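# Four arms lift the garden-ball board onto the stand

## Task

Pick up the board that carries the garden balls and set it down on the stand.

## Robot and tools

Setup. Four Kinova Gen3 arms (arm1, arm2, arm3, arm4) each end in a five-fingered right hand with a wrist camera. All positions are in one scene frame in metres: origin on the floor, +z up. The arm feet (base_link) are at about arm1 (+0.480, +0.572, +0.818), arm2 (-0.480, +0.569, +0.761), arm3 (-0.481, -0.570, +0.821) and arm4 (+0.478, -0.571, +0.799). Each foot faces its own +x. arm1 and arm2 face roughly -y; arm3 and arm4 face roughly +y. The table tops under the arms are at z=+0.720. Each hand reaches about 1.06 m from its joint-1 axis. Cameras: arm1_cam_wrist to arm4_cam_wrist (fisheye, 672x504) and the overhead cam_high (896x504).

The hand point sits 0.045 m in front of the palm. Its +z runs along the straightened fingers, +y points out of the palm, and +x runs across the palm away from the thumb. Straight fingers extend 0.06 to 0.07 m past the point. With the thumb turned in front of the palm, the hand can wrap objects about 0.035 to 0.065 m thick, or a handle down to about 0.025 m. A bracket on the little-finger side of the wrist sticks out and can strike things.

move. Takes one optional object per arm (arm1 to arm4), plus cameras. Each arm's object may hold:
- joints: a dictionary keyed by joint name. Values are absolute targets, not offsets. joint1_rad to joint7_rad are in radians. Ranges: joint1, joint3, joint5 and joint7 are -6.283 to 6.283; joint2 is -2.249 to 2.249; joint4 is -2.579 to 2.579; joint6 is -2.099 to 2.099. Hand keys use a -1 to 1 scale. For hand_little, hand_ring, hand_middle, hand_index and hand_thumb_bend, +1 is straight/open and -1 is curled/closed. For hand_thumb_turn, +1 puts the thumb beside the palm and -1 puts it opposite the fingers. hand_force_limit (-1 to 1) is a setting: a closing finger stops at roughly 0 N at -1, rising to 10 N at +1 (15 N for the thumb motors). hand_speed (-0.96 to 1) is also a setting; it is near zero at -1 and full speed from +0.48 up. Each scene starts at force limit 0 and speed -0.8. For a soft grip, close with hand_speed at -0.94 or lower.
- target: one list of 7 numbers [x, y, z, qw, qx, qy, qz]. This is an absolute pose of the hand point in the scene frame (metres, unit quaternion), written the way the hand line prints it. The hand travels a straight line toward it, starting from its hand_target pose. When target is used, joints may contain only the hand_ keys; otherwise the call is refused.
- speed: peak straight-line speed for target in m/s, 0.002 to 0.5, default 0.25. Rotation is capped at twice that value in rad/s.
- min_time_s: 0.1 to 8 s. It sets the shortest time the arm's joint motions in this action may take.

cameras: a list of names, ["all"], or []. A move with no arm parts returns the full state and all images.

How motion behaves. All parts of one action start together. Target paths of one action finish together, but joint moves may finish at different times. Paths give up after 10 s, and no action runs beyond 15 s. The hand trails its path and can drift off it. Near a straight arm it can overshoot the speed. Paths do not steer around obstacles. An arm left out of an action keeps pushing toward its old target. If a move or wait is refused, or a stop interrupts it, the remaining move, wait and finished_scene calls in that same reply are skipped.

wait: seconds (0 to 10), plus optional cameras. Commands nothing and returns the state. zoom_image: camera plus region [x0, y0, x1, y1] in image pixels, origin top-left, at most 504 by 504. It works only on the most recent images. show_instructions: no arguments; shows the reference pages. finished_scene: optional scene (1). It ends the scene for good. The board must stay on the stand with the robots doing nothing.

Reading results. "move" lists the arms that were commanded. "as last shown" marks an arm that got nothing; its status lines read "not commanded". "pictures" gives the image order. hand is the measured hand pose; it can be off at long reach. hand_target is the pose the current joint targets lead to.

Statuses:
- done: within 0.01 rad per joint, or within 1 cm and 2 degrees for the hand.
- off_target: resting short of the goal, possibly still pushing.
- time_out: the joint gave up and holds where it stopped.
- "joint command not followed" or "pose unreachable": a safety check is holding the arm back.
- not_followed: the motion ended while blocked; a dropped target must be sent again.

hand_stopped_by gives six words, in the order little, ring, middle, index, thumb_bend, thumb_turn. Each is moving, target, force, stalled or fault. The *_load_n lines are fingertip forces in N, positive when the finger is pushed open. A grip that has slipped shows as loads near 0. To tighten, raise hand_force_limit and send a target more closed than the current reading. A setting change alone does not restart a motor that has stopped. Joint velocities are in rad/s; "within noise" means the arm is still. Joint torques are in N m. Flange force is the external force at the end effector in its own axes, with some error. MOTOR HOT warns of heating. An OVER-TEMPERATURE FAULT makes the arm sag. Keys marked limit_stop_at_motor_heat must be sent again.

Avoid:
- Any hard press between two robots, including closing one hand on another robot's fingers.
- Torque faults: joint1 to joint4 are limited to 104.5 N m and joint5 to joint7 to 51.3 N m, including carried weight. A deviation of more than 5 degrees from the planned motion also counts. A fault stops the arm for 10 s.
- Pushing into the table or fixed parts.
- Long holds with arms stretched out, which heat the motors.
- Drops, even small ones, releasing a moving part, and swinging loads fast.
- Letting the board or balls leave the work area or fall to the floor, which fails the task.

The robot keeps its last command between calls. Something may occasionally nudge loose objects.

Each tool is called after ">>>" as name([rows], argument=value, ...), one row to a line, values as JSON.

Reference images:

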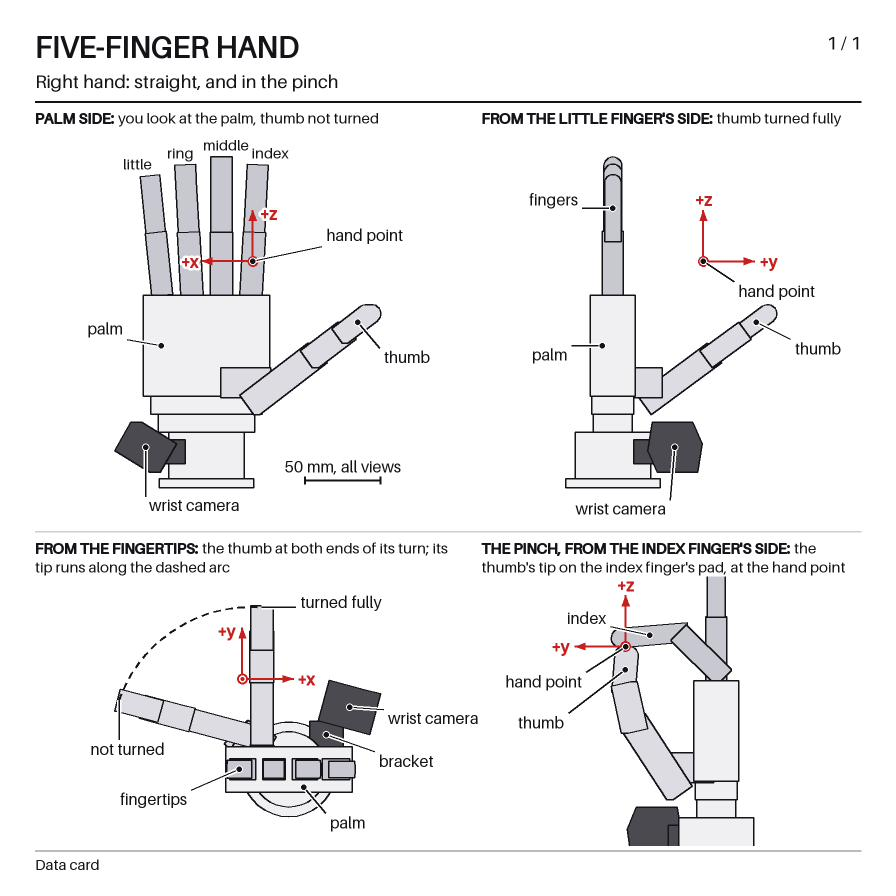

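## Session

>>> move()

Scene clock: 0.00 s.
Joint torques (N m): no reading
Flange force (N): no reading
Joint velocities: within noise
arm1.joint_positions: joint1_rad=-0.672 joint2_rad=-0.459 joint3_rad=-0.030 joint4_rad=+1.501 joint5_rad=-0.060 joint6_rad=+2.024 joint7_rad=-1.968 hand_little=+1.000 hand_ring=+1.000 hand_middle=+1.000 hand_index=+1.000 hand_thumb_turn=+1.000 hand_thumb_bend=+1.000 hand_force_limit=+0.000 hand_speed=-0.800
arm1.joint_status: not commanded
arm1.hand_stopped_by: target,target,target,target,target,target
arm1.little_load_n: 0.0
arm1.ring_load_n: 0.0
arm1.middle_load_n: 0.0
arm1.index_load_n: 0.0
arm1.thumb_bend_load_n: 0.0
arm1.thumb_turn_load_n: 0.0
arm1.hand: x=+0.6119 y=+0.4663 z=+1.3215 quat_wxyz=(-0.037, -0.597, -0.801, -0.012) (m; scene frame)
arm1.hand_target: x=+0.6119 y=+0.4663 z=+1.3215 quat_wxyz=(-0.037, -0.597, -0.801, -0.012) (m; scene frame)
arm1.hand_status: not commanded
arm2.joint_positions: joint1_rad=+0.653 joint2_rad=-0.438 joint3_rad=-0.026 joint4_rad=+1.469 joint5_rad=-0.006 joint6_rad=+2.068 joint7_rad=-1.841 hand_little=+1.000 hand_ring=+1.000 hand_middle=+1.000 hand_index=+1.000 hand_thumb_turn=+1.000 hand_thumb_bend=+1.000 hand_force_limit=+0.000 hand_speed=-0.800
arm2.joint_status: not commanded
arm2.hand_stopped_by: target,target,target,target,target,target
arm2.little_load_n: 0.0
arm2.ring_load_n: 0.0
arm2.middle_load_n: 0.0
arm2.index_load_n: 0.0
arm2.thumb_bend_load_n: 0.0
arm2.thumb_turn_load_n: 0.0
arm2.hand: x=-0.5411 y=+0.4364 z=+1.2700 quat_wxyz=(-0.013, -0.944, -0.328, +0.025) (m; scene frame)
arm2.hand_target: x=-0.5411 y=+0.4364 z=+1.2700 quat_wxyz=(-0.013, -0.944, -0.328, +0.025) (m; scene frame)
arm2.hand_status: not commanded
arm3.joint_positions: joint1_rad=+0.048 joint2_rad=-0.493 joint3_rad=-0.113 joint4_rad=+1.519 joint5_rad=+0.017 joint6_rad=+2.050 joint7_rad=-2.087 hand_little=+1.000 hand_ring=+1.000 hand_middle=+1.000 hand_index=+1.000 hand_thumb_turn=+1.000 hand_thumb_bend=+1.000 hand_force_limit=+0.000 hand_speed=-0.800
arm3.joint_status: not commanded
arm3.hand_stopped_by: target,target,target,target,target,target
arm3.little_load_n: 0.0
arm3.ring_load_n: 0.0
arm3.middle_load_n: 0.0
arm3.index_load_n: 0.0
arm3.thumb_bend_load_n: 0.0
arm3.thumb_turn_load_n: 0.0
arm3.hand: x=-0.5062 y=-0.4318 z=+1.3222 quat_wxyz=(-0.046, +0.530, -0.846, -0.020) (m; scene frame)
arm3.hand_target: x=-0.5062 y=-0.4318 z=+1.3222 quat_wxyz=(-0.046, +0.530, -0.846, -0.020) (m; scene frame)
arm3.hand_status: not commanded
arm4.joint_positions: joint1_rad=+0.730 joint2_rad=-0.435 joint3_rad=-0.048 joint4_rad=+1.465 joint5_rad=-0.016 joint6_rad=+2.000 joint7_rad=-1.814 hand_little=+1.000 hand_ring=+1.000 hand_middle=+1.000 hand_index=+1.000 hand_thumb_turn=+1.000 hand_thumb_bend=+1.000 hand_force_limit=+0.000 hand_speed=-0.800
arm4.joint_status: not commanded
arm4.hand_stopped_by: target,target,target,target,target,target
arm4.little_load_n: 0.0
arm4.ring_load_n: 0.0
arm4.middle_load_n: 0.0
arm4.index_load_n: 0.0
arm4.thumb_bend_load_n: 0.0
arm4.thumb_turn_load_n: 0.0
arm4.hand: x=+0.5702 y=-0.4211 z=+1.3117 quat_wxyz=(-0.045, +0.297, -0.953, -0.029) (m; scene frame)
arm4.hand_target: x=+0.5702 y=-0.4211 z=+1.3117 quat_wxyz=(-0.045, +0.297, -0.953, -0.029) (m; scene frame)
arm4.hand_status: not commanded
pictures: arm1_cam_wrist, arm2_cam_wrist, arm3_cam_wrist, arm4_cam_wrist, cam_high

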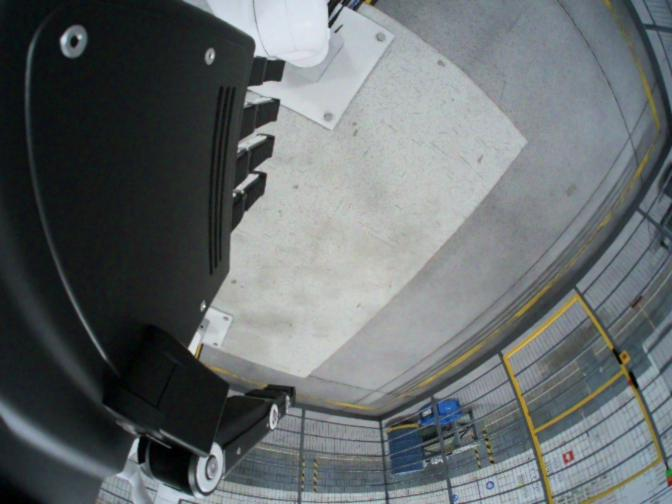

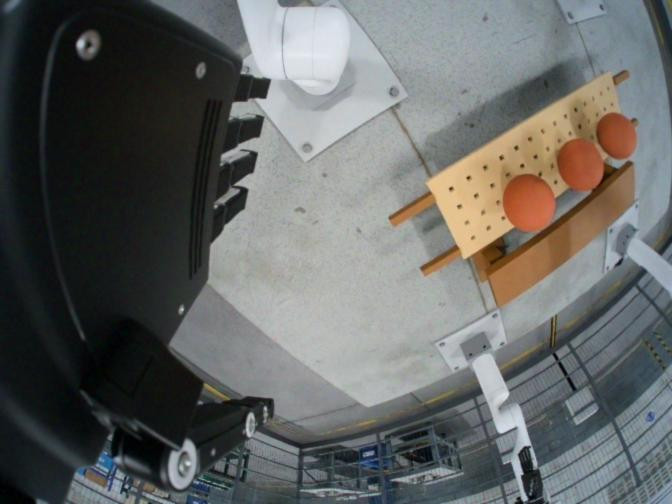

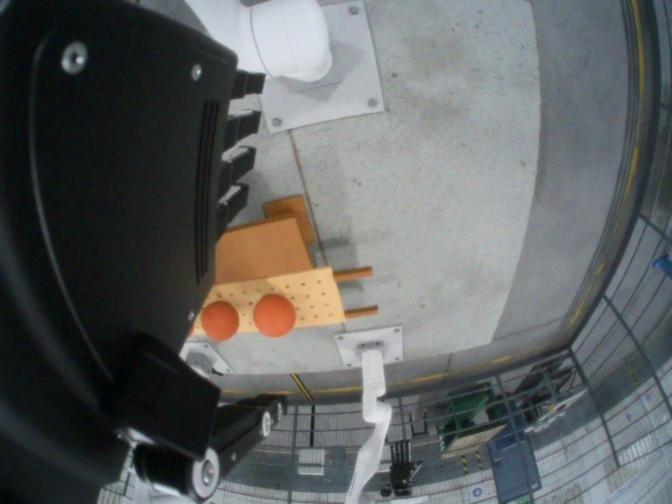

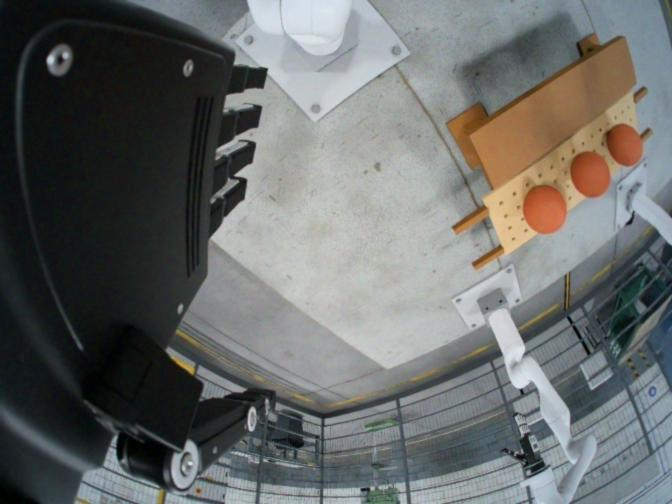

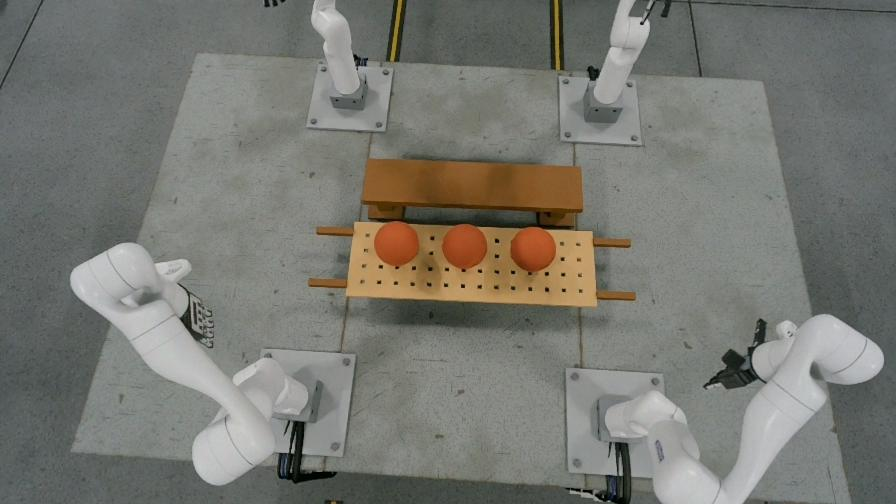

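>>> zoom_image(camera="cam_high", region=[280, 140, 660, 340])

>>> zoom_image(camera="arm2_cam_wrist", region=[370, 40, 672, 320])

>>> zoom_image(camera="arm4_cam_wrist", region=[430, 10, 672, 290])

>>> zoom_image(camera="arm3_cam_wrist", region=[180, 180, 440, 380])

Scaled by 1.326 from the camera's image (finer frame: 1280x720).

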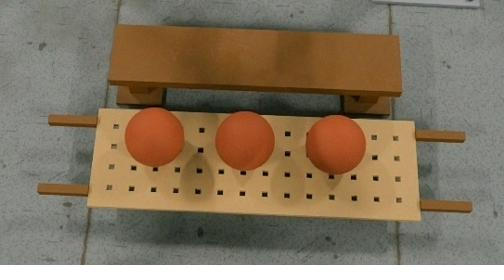

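Scaled by 1.669 from the camera's image (finer frame: 960x720).

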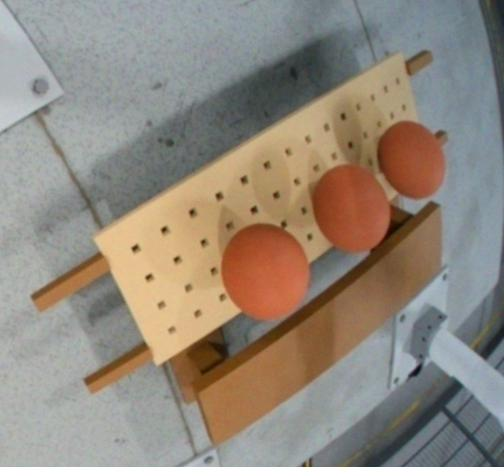

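Scaled by 1.800 from the camera's image (finer frame: 960x720).

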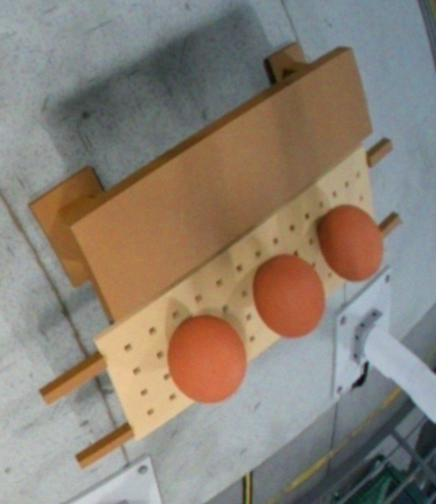

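Scaled by 1.938 from the camera's image (finer frame: 960x720).

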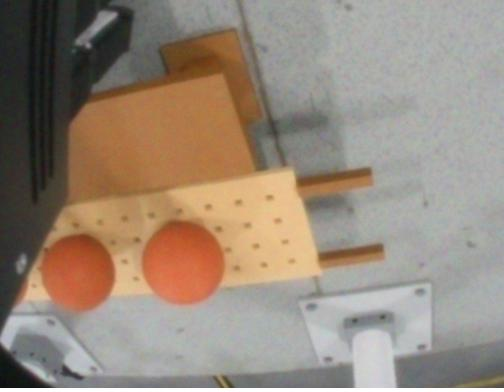

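>>> move(arm1={"joints":{"joint1_rad":0.128,"joint2_rad":0.154,"joint3_rad":0,"joint4_rad":2.123,"joint5_rad":0,"joint6_rad":0.865,"joint7_rad":-2.951,"hand_thumb_turn":-1,"hand_speed":-0.4},"min_time_s":4}, arm2={"joints":{"joint1_rad":-0.077,"joint2_rad":0.1,"joint3_rad":0,"joint4_rad":1.9675,"joint5_rad":0,"joint6_rad":1.074,"joint7_rad":-3.192,"hand_thumb_turn":-1,"hand_speed":-0.4},"min_time_s":4}, arm3={"joints":{"joint1_rad":0.056,"joint2_rad":0.694,"joint3_rad":0,"joint4_rad":1.2496,"joint5_rad":0,"joint6_rad":1.198,"joint7_rad":-3.082,"hand_thumb_turn":-1,"hand_speed":-0.4},"min_time_s":4}, arm4={"joints":{"joint1_rad":-0.143,"joint2_rad":0.739,"joint3_rad":0,"joint4_rad":1.0897,"joint5_rad":0,"joint6_rad":1.313,"joint7_rad":-3.217,"hand_thumb_turn":-1,"hand_speed":-0.4},"min_time_s":4}, cameras=["all"])

Scene clock: 249.13 s.
Joint torques (N m): arm1=[1.67 -8.87 0.03 -6.25 0 0.15 0.23] | arm2=[0.37 -8.26 -0.1 -7.81 -0.29 -0.27 0.6] | arm3=[0.36 -20.64 -0.14 -8.46 0.1 0.02 0.49] | arm4=[-0.14 -22.15 -0.68 -7.35 -0.15 0.27 0.03]
Flange force (N): arm1=[4.5 -0.1 -0.2] | arm2=[2.3 -3.0 -0.5] | arm3=[2.0 -1.5 1.9] | arm4=[0.4 5.8 0.9]
move: arm1 done; arm2 done; arm3 done; arm4 done
Joint velocities: within noise
arm1.joint_positions: joint1_rad=+0.128 joint2_rad=+0.154 joint3_rad=+0.000 joint4_rad=+2.123 joint5_rad=+0.000 joint6_rad=+0.865 joint7_rad=-2.951 hand_little=+1.000 hand_ring=+1.000 hand_middle=+1.000 hand_index=+1.000 hand_thumb_turn=-1.000 hand_thumb_bend=+1.000 hand_force_limit=+0.000 hand_speed=-0.400
arm1.joint_status: all done
arm1.hand_stopped_by: target,target,target,target,target,target
arm1.little_load_n: 0.0
arm1.ring_load_n: 0.0
arm1.middle_load_n: 0.0
arm1.index_load_n: 0.0
arm1.thumb_bend_load_n: 0.0
arm1.thumb_turn_load_n: 0.0
arm1.hand: x=+0.3763 y=+0.2143 z=+0.9895 quat_wxyz=(+0.005, -1.000, -0.012, +0.003)
arm1.hand_target: x=+0.3763 y=+0.2143 z=+0.9895 quat_wxyz=(+0.005, -1.000, -0.012, +0.003)
arm1.hand_status: not commanded
arm2.joint_positions: joint1_rad=-0.077 joint2_rad=+0.100 joint3_rad=+0.000 joint4_rad=+1.968 joint5_rad=+0.000 joint6_rad=+1.074 joint7_rad=-3.192 hand_little=+1.000 hand_ring=+1.000 hand_middle=+1.000 hand_index=+1.000 hand_thumb_turn=-1.000 hand_thumb_bend=+1.000 hand_force_limit=+0.000 hand_speed=-0.400
arm2.joint_status: all done
arm2.hand_stopped_by: target,target,target,target,target,target
arm2.little_load_n: 0.0
arm2.ring_load_n: 0.0
arm2.middle_load_n: 0.0
arm2.index_load_n: 0.0
arm2.thumb_bend_load_n: 0.0
arm2.thumb_turn_load_n: 0.0
arm2.hand: x=-0.5090 y=+0.1916 z=+0.9965 quat_wxyz=(-0.005, -1.000, -0.011, +0.004)
arm2.hand_target: x=-0.5090 y=+0.1916 z=+0.9965 quat_wxyz=(-0.005, -1.000, -0.011, +0.004)
arm2.hand_status: not commanded
arm3.joint_positions: joint1_rad=+0.056 joint2_rad=+0.694 joint3_rad=+0.000 joint4_rad=+1.250 joint5_rad=+0.000 joint6_rad=+1.198 joint7_rad=-3.082 hand_little=+1.000 hand_ring=+1.000 hand_middle=+1.000 hand_index=+1.000 hand_thumb_turn=-1.000 hand_thumb_bend=+1.000 hand_force_limit=+0.000 hand_speed=-0.400
arm3.joint_status: all done
arm3.hand_stopped_by: target,target,target,target,target,target
arm3.little_load_n: 0.0
arm3.ring_load_n: 0.0
arm3.middle_load_n: 0.0
arm3.index_load_n: 0.0
arm3.thumb_bend_load_n: -0.5
arm3.thumb_turn_load_n: 0.0
arm3.hand: x=-0.4051 y=+0.0492 z=+1.0014 quat_wxyz=(+0.003, +0.012, -1.000, -0.007)
arm3.hand_target: x=-0.4051 y=+0.0492 z=+1.0013 quat_wxyz=(+0.003, +0.012, -1.000, -0.007)
arm3.hand_status: not commanded
arm4.joint_positions: joint1_rad=-0.143 joint2_rad=+0.739 joint3_rad=+0.000 joint4_rad=+1.090 joint5_rad=+0.000 joint6_rad=+1.313 joint7_rad=-3.217 hand_little=+1.000 hand_ring=+1.000 hand_middle=+1.000 hand_index=+1.000 hand_thumb_turn=-1.000 hand_thumb_bend=+1.000 hand_force_limit=+0.000 hand_speed=-0.400
arm4.joint_status: all done
arm4.hand_stopped_by: target,target,target,target,target,target
arm4.little_load_n: 0.0
arm4.ring_load_n: 0.0
arm4.middle_load_n: 0.0
arm4.index_load_n: -0.5
arm4.thumb_bend_load_n: 0.0
arm4.thumb_turn_load_n: 0.0
arm4.hand: x=+0.4767 y=+0.0763 z=+0.9949 quat_wxyz=(+0.004, +0.011, -1.000, -0.002)
arm4.hand_target: x=+0.4766 y=+0.0763 z=+0.9949 quat_wxyz=(+0.004, +0.011, -1.000, -0.002)
arm4.hand_status: not commanded
pictures: arm1_cam_wrist, arm2_cam_wrist, arm3_cam_wrist, arm4_cam_wrist, cam_high
arm1_cam_wrist: T_world_to_cam=[[0.28195, -0.95631, -0.07727, 0.18519], [-0.78628, -0.27647, 0.55256, -0.19491], [-0.54978, -0.09504, -0.82988, 1.16077]] pos_world=[0.4327, 0.23354, 1.08531]
arm2_cam_wrist: T_world_to_cam=[[0.31631, -0.94858, 0.01203, 0.325], [-0.83425, -0.27211, 0.47956, -0.84451], [-0.45163, -0.16173, -0.87742, 0.79535]] pos_world=[-0.44813, 0.20713, 1.09895]
arm3_cam_wrist: T_world_to_cam=[[-0.27563, 0.96, 0.04918, -0.2088], [0.83202, 0.21263, 0.51238, -0.1832], [0.48143, 0.18214, -0.85735, 1.15676]] pos_world=[-0.46202, 0.0287, 1.09588]
arm4_cam_wrist: T_world_to_cam=[[-0.30903, 0.95104, 0.00428, 0.06943], [0.81621, 0.26291, 0.51448, -0.91909], [0.48817, 0.16248, -0.85749, 0.72676]] pos_world=[0.41685, 0.05752, 1.09574]

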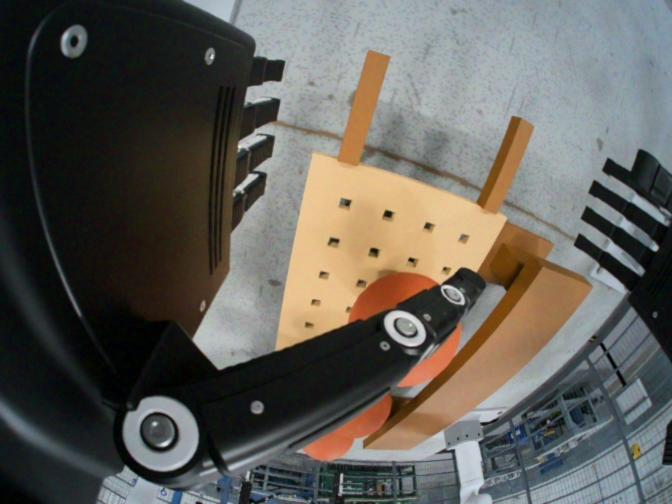

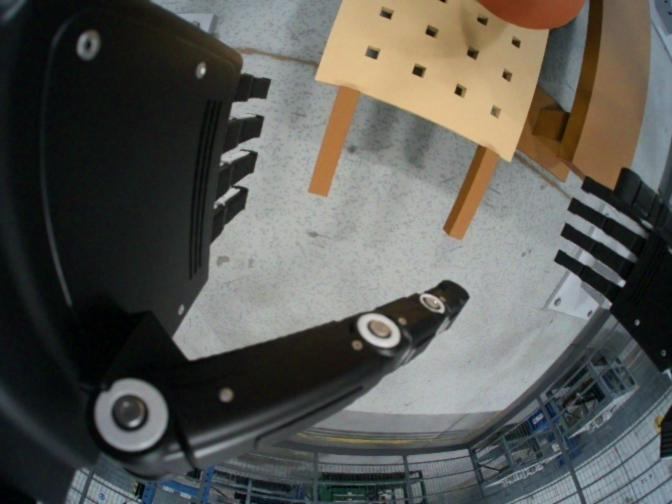

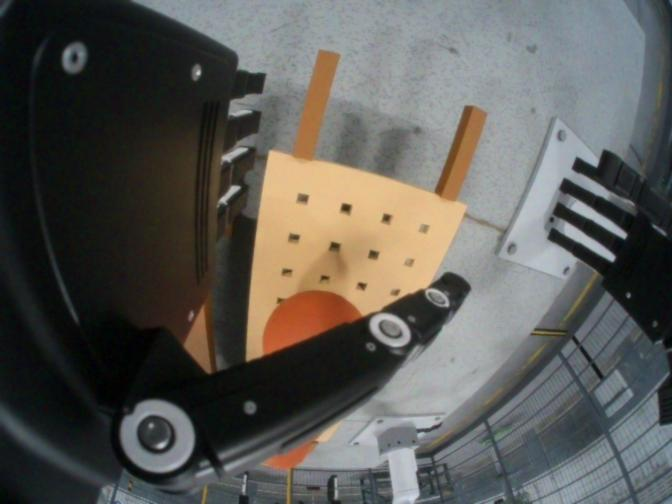

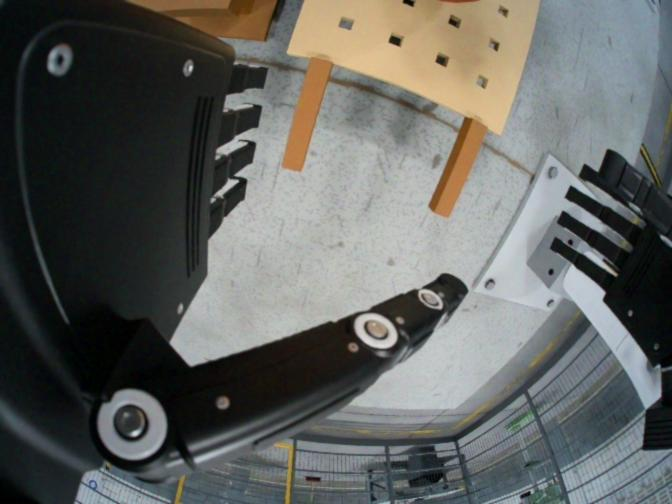

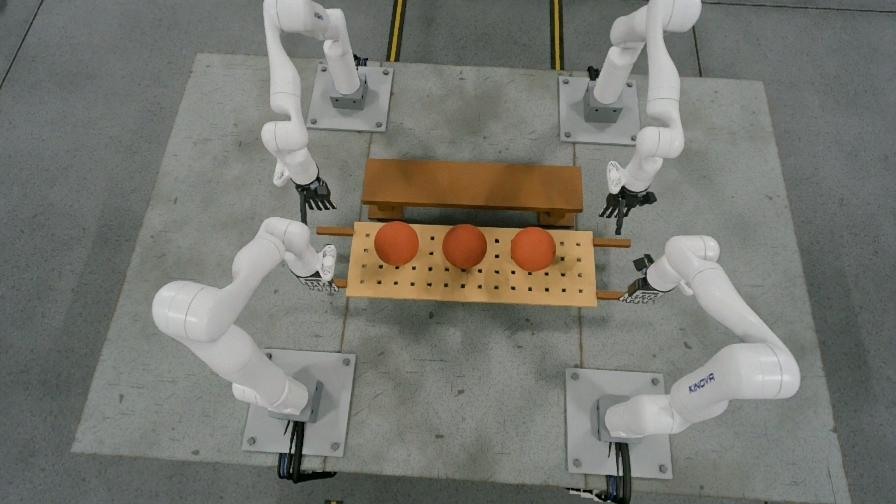

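>>> zoom_image(camera="arm1_cam_wrist", region=[290, 30, 610, 300])

>>> zoom_image(camera="arm3_cam_wrist", region=[240, 30, 510, 250])

>>> zoom_image(camera="arm2_cam_wrist", region=[290, 0, 672, 250])

>>> zoom_image(camera="arm4_cam_wrist", region=[190, 0, 550, 230])

Scaled by 1.575 from the camera's image (finer frame: 960x720).

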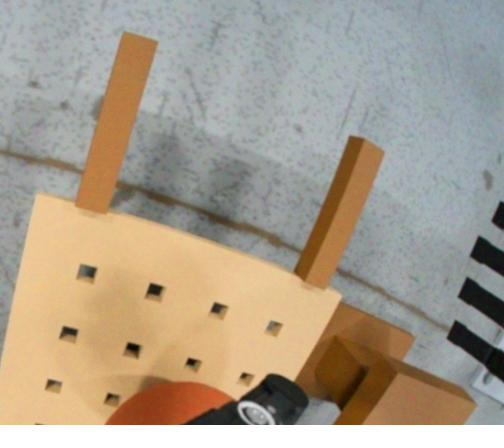

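Scaled by 1.867 from the camera's image (finer frame: 960x720).

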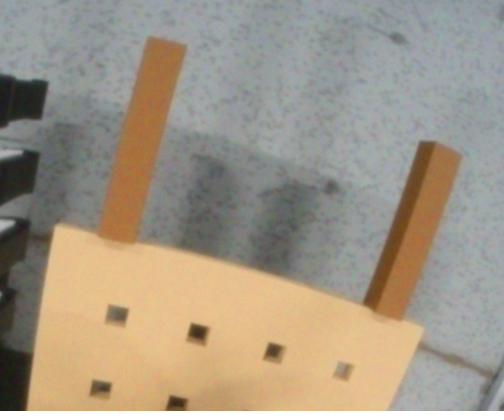

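Scaled by 1.319 from the camera's image (finer frame: 960x720).

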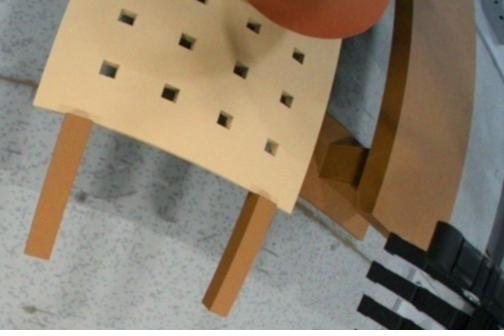

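Scaled by 1.400 from the camera's image (finer frame: 960x720).

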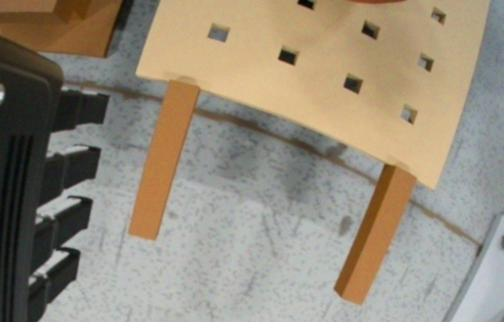

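>>> move(arm1={"target":[0.399,0.2055,0.92,0,0.99994,0.01134,0],"speed":0.1}, arm2={"target":[-0.497,0.1774,0.92,0,0.99994,0.01134,0],"speed":0.1}, arm3={"target":[-0.440,0.0433,0.92,0,-0.01134,0.99994,0],"speed":0.1}, arm4={"target":[0.4575,0.054,0.92,0,-0.01134,0.99994,0],"speed":0.1}, cameras=["all"])

>>> zoom_image(camera="arm1_cam_wrist", region=[230, 0, 600, 300])

>>> zoom_image(camera="arm2_cam_wrist", region=[200, 0, 570, 300])

>>> zoom_image(camera="arm3_cam_wrist", region=[200, 0, 570, 300])

>>> zoom_image(camera="arm4_cam_wrist", region=[200, 0, 570, 300])

>>> zoom_image(camera="cam_high", region=[270, 150, 370, 310])

>>> zoom_image(camera="cam_high", region=[580, 170, 680, 330])

Scene clock: 348.13 s.
Joint torques (N m): arm1=[1.62 -10.03 0.12 -4.72 -0.05 0.12 0.26] | arm2=[0.38 -9.89 -0.12 -6.64 -0.31 -0.24 0.57] | arm3=[0.36 -21.03 -0.11 -7.67 0.14 0.03 0.53] | arm4=[-0.1 -21.74 -0.7 -6.64 -0.16 0.29 0.02]
Flange force (N): arm1=[5.8 -0.6 -0.7] | arm2=[2.3 -3.1 -1.2] | arm3=[2.0 -1.7 1.7] | arm4=[0.6 4.9 1.9]
move: arm1 done; arm2 done; arm3 done; arm4 done
Joint velocities: within noise
arm1.joint_positions: joint1_rad=+0.075 joint2_rad=+0.308 joint3_rad=-0.024 joint4_rad=+2.231 joint5_rad=+0.002 joint6_rad=+0.595 joint7_rad=-3.028 hand_little=+1.000 hand_ring=+1.000 hand_middle=+1.000 hand_index=+1.000 hand_thumb_turn=-1.000 hand_thumb_bend=+1.000 hand_force_limit=+0.000 hand_speed=-0.400
arm1.joint_status: not commanded
arm1.hand_stopped_by: target,target,target,target,target,target
arm1.little_load_n: 0.0
arm1.ring_load_n: 0.0
arm1.middle_load_n: 0.0
arm1.index_load_n: 0.0
arm1.thumb_bend_load_n: -0.5
arm1.thumb_turn_load_n: 0.5
arm1.hand: x=+0.3990 y=+0.2055 z=+0.9200 quat_wxyz=(+0.000, -1.000, -0.011, +0.000)
arm1.hand_target: x=+0.3990 y=+0.2055 z=+0.9200 quat_wxyz=(+0.000, -1.000, -0.011, +0.000)
arm1.hand_status: done (0.000 m and 0.0 deg from the pose sent, 0.074 m and 0.6 deg at the start)
arm2.joint_positions: joint1_rad=-0.092 joint2_rad=+0.253 joint3_rad=-0.013 joint4_rad=+2.067 joint5_rad=-0.008 joint6_rad=+0.831 joint7_rad=-3.214 hand_little=+1.000 hand_ring=+1.000 hand_middle=+1.000 hand_index=+1.000 hand_thumb_turn=-1.000 hand_thumb_bend=+1.000 hand_force_limit=+0.000 hand_speed=-0.400
arm2.joint_status: not commanded
arm2.hand_stopped_by: target,target,target,target,target,target
arm2.little_load_n: 0.0
arm2.ring_load_n: 0.0
arm2.middle_load_n: 0.0
arm2.index_load_n: 0.0
arm2.thumb_bend_load_n: 0.0
arm2.thumb_turn_load_n: -0.5
arm2.hand: x=-0.4970 y=+0.1774 z=+0.9200 quat_wxyz=(+0.000, -1.000, -0.011, +0.000)
arm2.hand_target: x=-0.4970 y=+0.1774 z=+0.9200 quat_wxyz=(+0.000, -1.000, -0.011, +0.000)
arm2.hand_status: done (0.000 m and 0.0 deg from the pose sent, 0.079 m and 0.8 deg at the start)
arm3.joint_positions: joint1_rad=-0.009 joint2_rad=+0.776 joint3_rad=-0.001 joint4_rad=+1.375 joint5_rad=+0.009 joint6_rad=+1.005 joint7_rad=-3.153 hand_little=+1.000 hand_ring=+1.000 hand_middle=+1.000 hand_index=+1.000 hand_thumb_turn=-1.000 hand_thumb_bend=+1.000 hand_force_limit=+0.000 hand_speed=-0.400
arm3.joint_status: not commanded
arm3.hand_stopped_by: target,target,target,target,target,target
arm3.little_load_n: 0.0
arm3.ring_load_n: 0.0
arm3.middle_load_n: 0.0
arm3.index_load_n: 0.0
arm3.thumb_bend_load_n: 0.0
arm3.thumb_turn_load_n: 0.0
arm3.hand: x=-0.4400 y=+0.0433 z=+0.9200 quat_wxyz=(+0.000, +0.011, -1.000, +0.000)
arm3.hand_target: x=-0.4400 y=+0.0433 z=+0.9200 quat_wxyz=(+0.000, +0.011, -1.000, +0.000)
arm3.hand_status: done (0.000 m and 0.0 deg from the pose sent, 0.089 m and 0.9 deg at the start)
arm4.joint_positions: joint1_rad=-0.182 joint2_rad=+0.762 joint3_rad=-0.003 joint4_rad=+1.302 joint5_rad=+0.011 joint6_rad=+1.082 joint7_rad=-3.263 hand_little=+1.000 hand_ring=+1.000 hand_middle=+1.000 hand_index=+1.000 hand_thumb_turn=-1.000 hand_thumb_bend=+1.000 hand_force_limit=+0.000 hand_speed=-0.400
arm4.joint_status: not commanded
arm4.hand_stopped_by: target,target,target,target,target,target
arm4.little_load_n: 0.0
arm4.ring_load_n: 0.0
arm4.middle_load_n: 0.0
arm4.index_load_n: 0.0
arm4.thumb_bend_load_n: 0.0
arm4.thumb_turn_load_n: 0.0
arm4.hand: x=+0.4575 y=+0.0540 z=+0.9200 quat_wxyz=(+0.000, +0.011, -1.000, +0.000)
arm4.hand_target: x=+0.4575 y=+0.0540 z=+0.9200 quat_wxyz=(+0.000, +0.011, -1.000, +0.000)
arm4.hand_status: done (0.000 m and 0.0 deg from the pose sent, 0.080 m and 0.5 deg at the start)
pictures: arm1_cam_wrist, arm2_cam_wrist, arm3_cam_wrist, arm4_cam_wrist, cam_high
arm1_cam_wrist: T_world_to_cam=[[0.28201, -0.95708, -0.06677, 0.15549], [-0.78929, -0.27101, 0.55097, -0.13952], [-0.54542, -0.10268, -0.83185, 1.11635]] pos_world=[0.45491, 0.22563, 1.01589]
arm2_cam_wrist: T_world_to_cam=[[0.31637, -0.94863, 0.00443, 0.31579], [-0.83816, -0.27734, 0.46965, -0.79357], [-0.4443, -0.1523, -0.88284, 0.73824]] pos_world=[-0.43705, 0.19191, 1.02305]
arm3_cam_wrist: T_world_to_cam=[[-0.27492, 0.96087, 0.03373, -0.1942], [0.82866, 0.21901, 0.51513, -0.1155], [0.48759, 0.16957, -0.85645, 1.10729]] pos_world=[-0.49758, 0.02413, 1.01439]
arm4_cam_wrist: T_world_to_cam=[[-0.30978, 0.95081, -0.00126, 0.09044], [0.81155, 0.2651, 0.52068, -0.86274], [0.4954, 0.16028, -0.85375, 0.66883]] pos_world=[0.39683, 0.03553, 1.02034]

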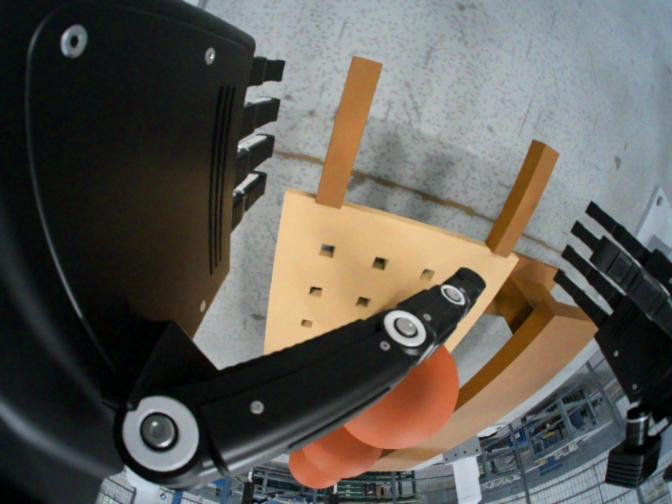

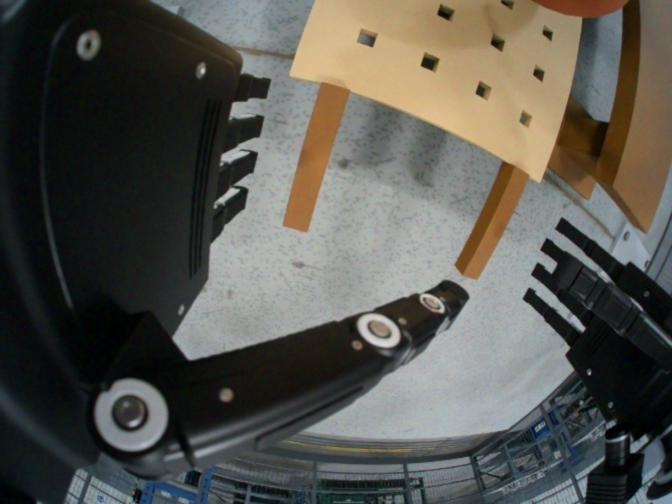

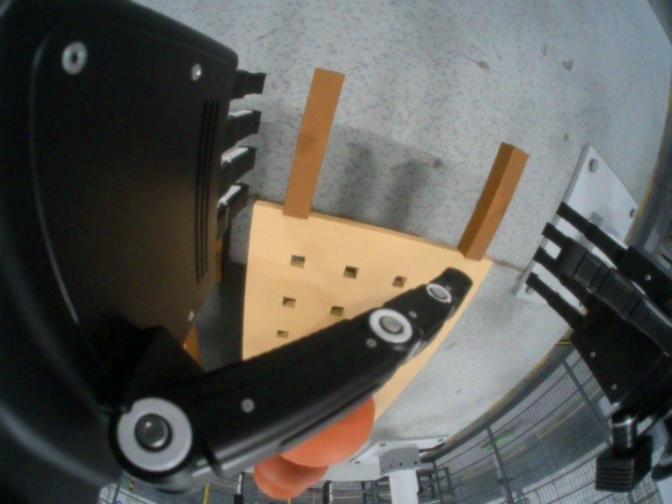

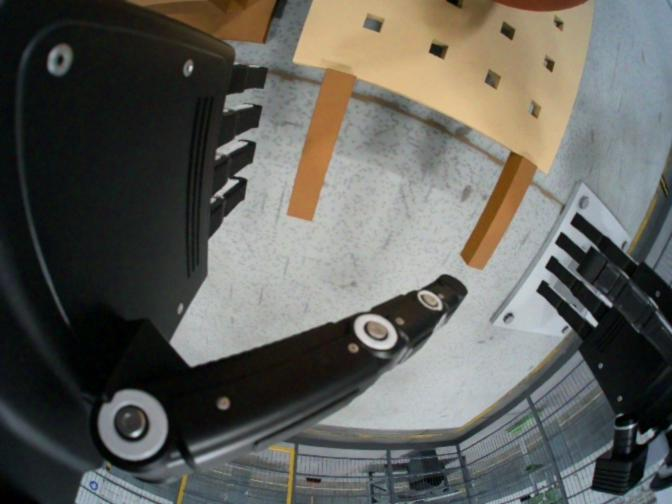

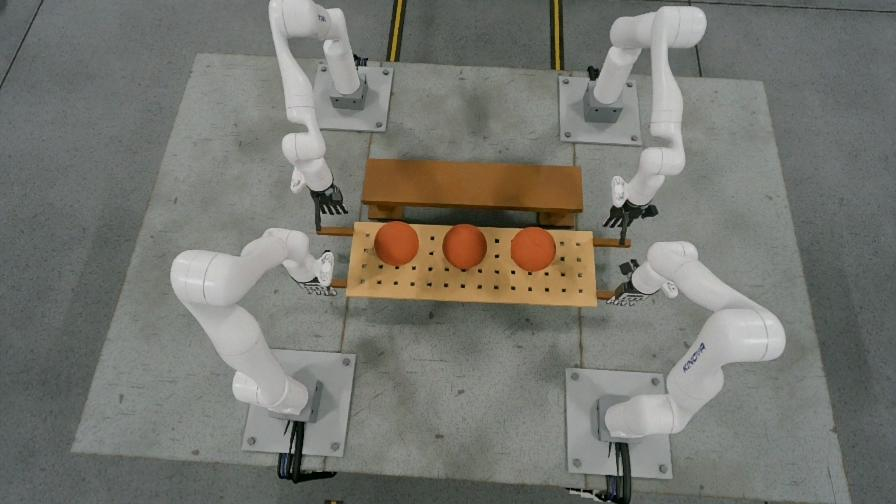

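Scaled by 1.362 from the camera's image (finer frame: 960x720).

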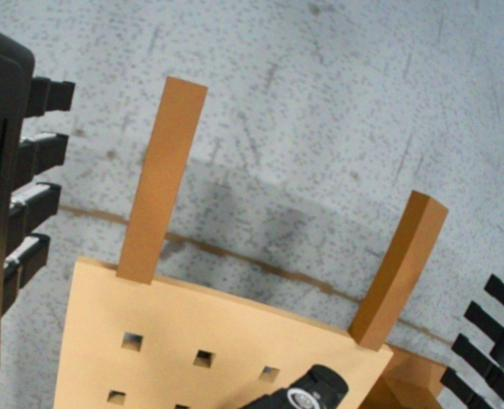

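Scaled by 1.362 from the camera's image (finer frame: 960x720).

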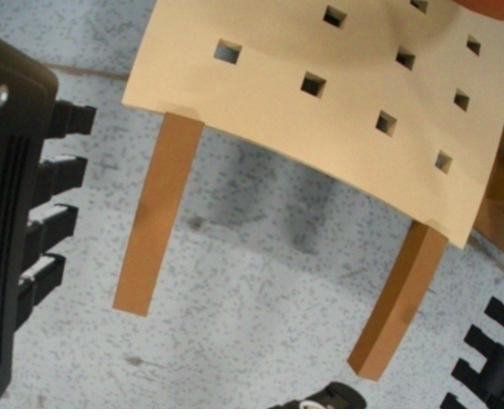

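Scaled by 1.362 from the camera's image (finer frame: 960x720).

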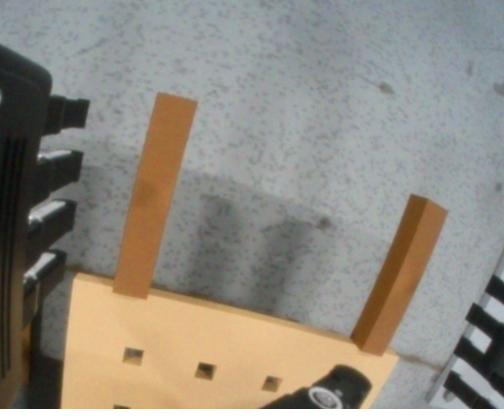

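Scaled by 1.362 from the camera's image (finer frame: 960x720).

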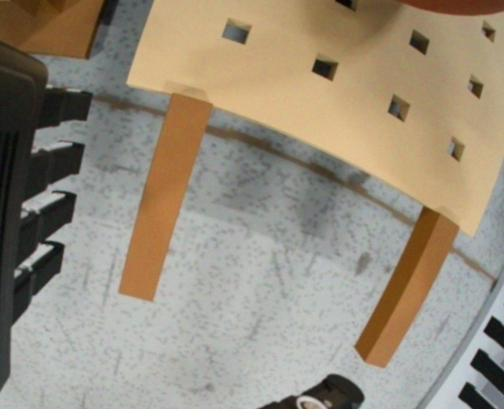

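Scaled by 3.150 from the camera's image (finer frame: 1280x720).

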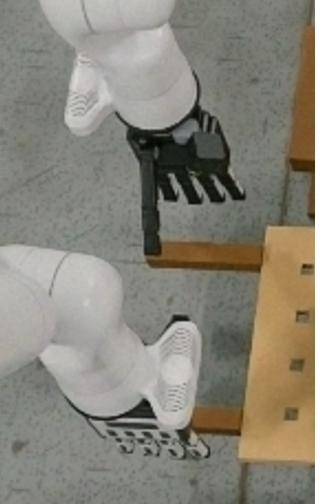

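Scaled by 3.150 from the camera's image (finer frame: 1280x720).

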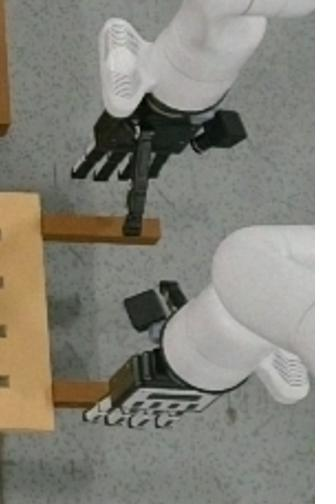

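>>> move(arm1={"target":[0.399,0.204,0.81,0,0.99994,0.01134,0],"speed":0.06}, arm2={"target":[-0.497,0.176,0.81,0,0.99994,0.01134,0],"speed":0.06}, arm3={"target":[-0.439,0.0425,0.81,0,-0.01134,0.99994,0],"speed":0.06}, arm4={"target":[0.459,0.053,0.81,0,-0.01134,0.99994,0],"speed":0.06}, cameras=["all"])

>>> zoom_image(camera="cam_high", region=[270, 150, 370, 310])

>>> zoom_image(camera="cam_high", region=[580, 170, 680, 330])

Scene clock: 440.20 s.
Joint torques (N m): arm1=[1.57 -12.37 0.13 -1.74 0.02 0.1 0.23] | arm2=[0.36 -11.84 0.06 -4.1 -0.32 -0.23 0.61] | arm3=[0.35 -21.93 -0.04 -6.5 0.1 0.03 0.53] | arm4=[-0.1 -22.56 -0.63 -5.43 -0.18 0.28 0.02]
Flange force (N): arm1=[6.0 -0.6 -1.4] | arm2=[2.3 -2.5 -2.4] | arm3=[2.1 -2.3 1.4] | arm4=[0.7 4.5 2.9]
move: arm1 done; arm2 done; arm3 done; arm4 done
Joint velocities: within noise
arm1.joint_positions: joint1_rad=+0.065 joint2_rad=+0.628 joint3_rad=-0.016 joint4_rad=+2.319 joint5_rad=+0.016 joint6_rad=+0.186 joint7_rad=-3.043 hand_little=+1.000 hand_ring=+1.000 hand_middle=+1.000 hand_index=+1.000 hand_thumb_turn=-1.000 hand_thumb_bend=+1.000 hand_force_limit=+0.000 hand_speed=-0.400
arm1.joint_status: not commanded
arm1.hand_stopped_by: target,target,target,target,target,target
arm1.little_load_n: 0.0
arm1.ring_load_n: 0.0
arm1.middle_load_n: 0.0
arm1.index_load_n: 0.0
arm1.thumb_bend_load_n: 0.0
arm1.thumb_turn_load_n: 0.0
arm1.hand: x=+0.3990 y=+0.2040 z=+0.8100 quat_wxyz=(+0.000, -1.000, -0.011, +0.000)
arm1.hand_target: x=+0.3990 y=+0.2040 z=+0.8100 quat_wxyz=(+0.000, -1.000, -0.011, +0.000)
arm1.hand_status: done (0.000 m and 0.0 deg from the pose sent, 0.110 m and 0.0 deg at the start)
arm2.joint_positions: joint1_rad=-0.092 joint2_rad=+0.504 joint3_rad=-0.017 joint4_rad=+2.203 joint5_rad=-0.002 joint6_rad=+0.444 joint7_rad=-3.220 hand_little=+1.000 hand_ring=+1.000 hand_middle=+1.000 hand_index=+1.000 hand_thumb_turn=-1.000 hand_thumb_bend=+1.000 hand_force_limit=+0.000 hand_speed=-0.400
arm2.joint_status: not commanded
arm2.hand_stopped_by: target,target,target,target,target,target
arm2.little_load_n: 0.0
arm2.ring_load_n: 0.0
arm2.middle_load_n: 0.0
arm2.index_load_n: 0.0
arm2.thumb_bend_load_n: 0.0
arm2.thumb_turn_load_n: 0.0
arm2.hand: x=-0.4970 y=+0.1760 z=+0.8100 quat_wxyz=(+0.000, -1.000, -0.011, +0.000)
arm2.hand_target: x=-0.4970 y=+0.1760 z=+0.8100 quat_wxyz=(+0.000, -1.000, -0.011, +0.000)
arm2.hand_status: done (0.000 m and 0.0 deg from the pose sent, 0.110 m and 0.0 deg at the start)
arm3.joint_positions: joint1_rad=-0.004 joint2_rad=+0.942 joint3_rad=-0.004 joint4_rad=+1.446 joint5_rad=+0.014 joint6_rad=+0.768 joint7_rad=-3.156 hand_little=+1.000 hand_ring=+1.000 hand_middle=+1.000 hand_index=+1.000 hand_thumb_turn=-1.000 hand_thumb_bend=+1.000 hand_force_limit=+0.000 hand_speed=-0.400
arm3.joint_status: not commanded
arm3.hand_stopped_by: target,target,target,target,target,target
arm3.little_load_n: 0.0
arm3.ring_load_n: 0.0
arm3.middle_load_n: 0.0
arm3.index_load_n: 0.0
arm3.thumb_bend_load_n: 0.0
arm3.thumb_turn_load_n: 0.0
arm3.hand: x=-0.4390 y=+0.0425 z=+0.8100 quat_wxyz=(+0.000, +0.011, -1.000, +0.000)
arm3.hand_target: x=-0.4390 y=+0.0425 z=+0.8100 quat_wxyz=(+0.000, +0.011, -1.000, +0.000)
arm3.hand_status: done (0.000 m and 0.0 deg from the pose sent, 0.110 m and 0.0 deg at the start)
arm4.joint_positions: joint1_rad=-0.177 joint2_rad=+0.914 joint3_rad=-0.006 joint4_rad=+1.394 joint5_rad=+0.017 joint6_rad=+0.838 joint7_rad=-3.265 hand_little=+1.000 hand_ring=+1.000 hand_middle=+1.000 hand_index=+1.000 hand_thumb_turn=-1.000 hand_thumb_bend=+1.000 hand_force_limit=+0.000 hand_speed=-0.400
arm4.joint_status: not commanded
arm4.hand_stopped_by: target,target,target,target,target,target
arm4.little_load_n: 0.0
arm4.ring_load_n: 0.0
arm4.middle_load_n: 0.0
arm4.index_load_n: 0.0
arm4.thumb_bend_load_n: 0.0
arm4.thumb_turn_load_n: 0.0
arm4.hand: x=+0.4590 y=+0.0530 z=+0.8100 quat_wxyz=(+0.000, +0.011, -1.000, +0.000)
arm4.hand_target: x=+0.4590 y=+0.0530 z=+0.8100 quat_wxyz=(+0.000, +0.011, -1.000, +0.000)
arm4.hand_status: done (0.000 m and 0.0 deg from the pose sent, 0.110 m and 0.0 deg at the start)
pictures: arm1_cam_wrist, arm2_cam_wrist, arm3_cam_wrist, arm4_cam_wrist, cam_high
arm1_cam_wrist: T_world_to_cam=[[0.28194, -0.95711, -0.06672, 0.1467], [-0.78932, -0.27092, 0.55097, -0.07933], [-0.54542, -0.10268, -0.83185, 1.02469]] pos_world=[0.45491, 0.22413, 0.90589]
arm2_cam_wrist: T_world_to_cam=[[0.31637, -0.94863, 0.00443, 0.31495], [-0.83816, -0.27734, 0.46965, -0.7423], [-0.4443, -0.1523, -0.88284, 0.64091]] pos_world=[-0.43705, 0.19051, 0.91305]
arm3_cam_wrist: T_world_to_cam=[[-0.27492, 0.96087, 0.03373, -0.18944], [0.82866, 0.21901, 0.51513, -0.05949], [0.48759, 0.16957, -0.85645, 1.01273]] pos_world=[-0.49658, 0.02333, 0.90439]
arm4_cam_wrist: T_world_to_cam=[[-0.30978, 0.95081, -0.00126, 0.09171], [0.81155, 0.2651, 0.52068, -0.80641], [0.4954, 0.16028, -0.85375, 0.57434]] pos_world=[0.39833, 0.03453, 0.91034]

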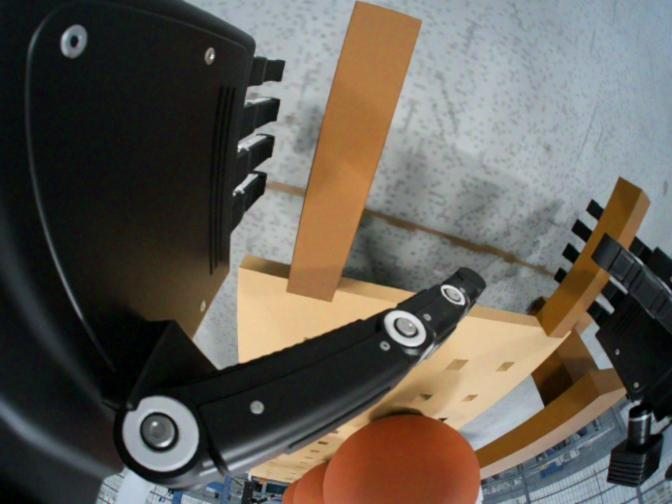

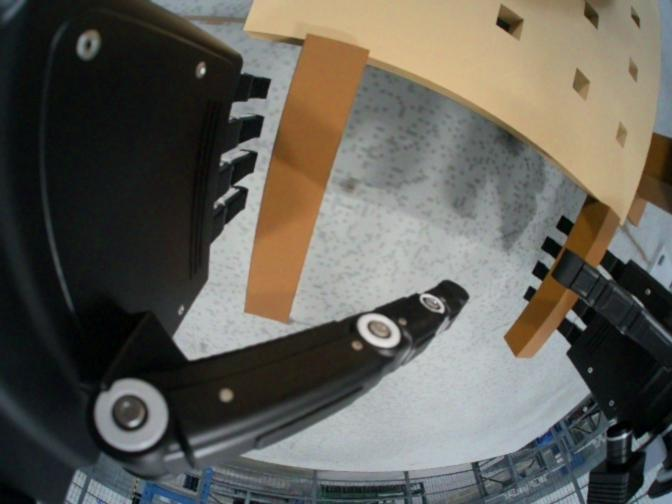

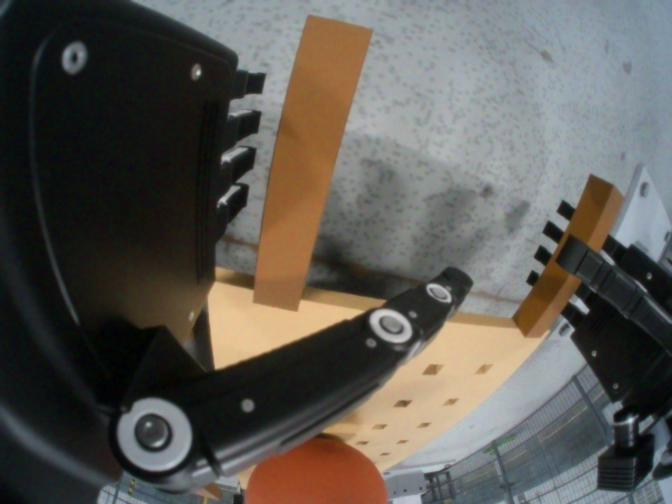

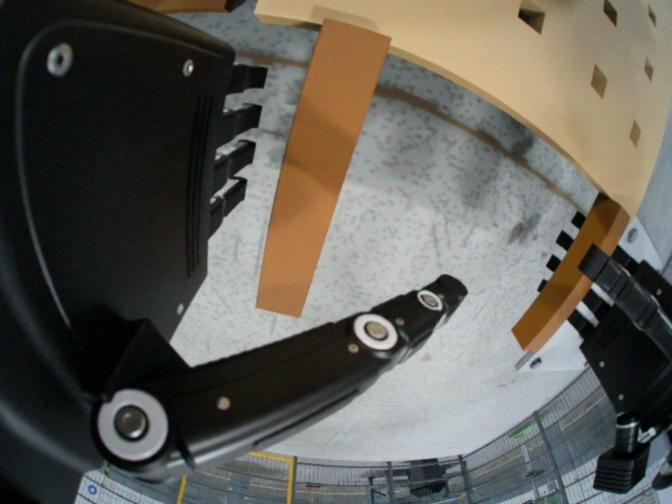

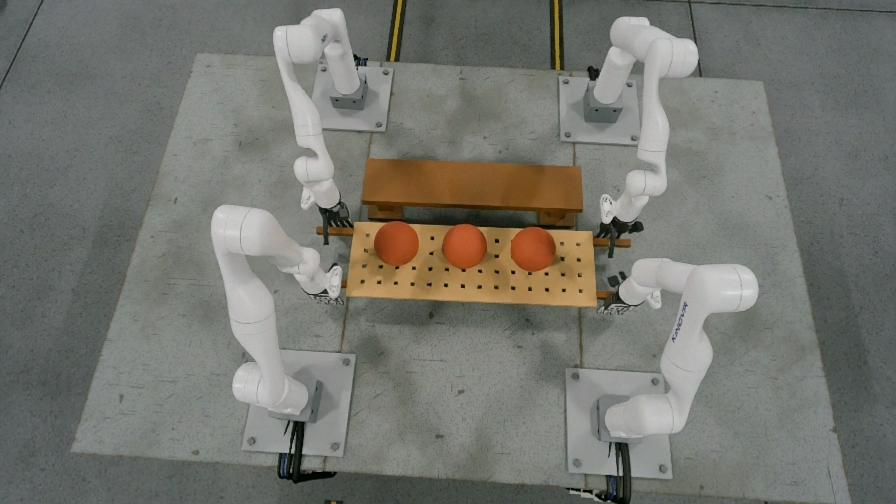

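Scaled by 3.150 from the camera's image (finer frame: 1280x720).

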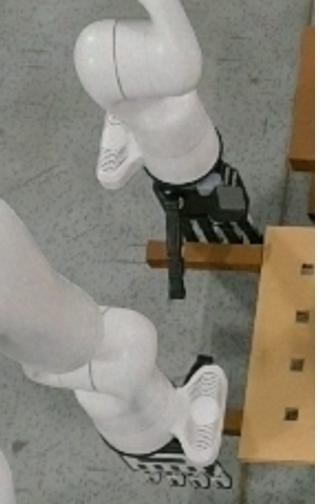

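Scaled by 3.150 from the camera's image (finer frame: 1280x720).

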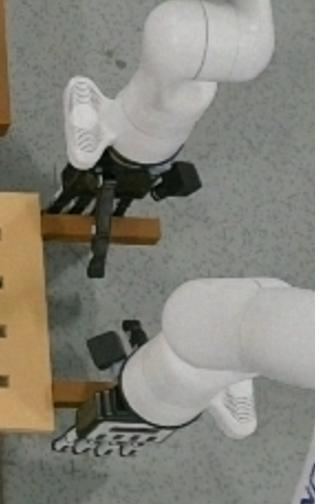

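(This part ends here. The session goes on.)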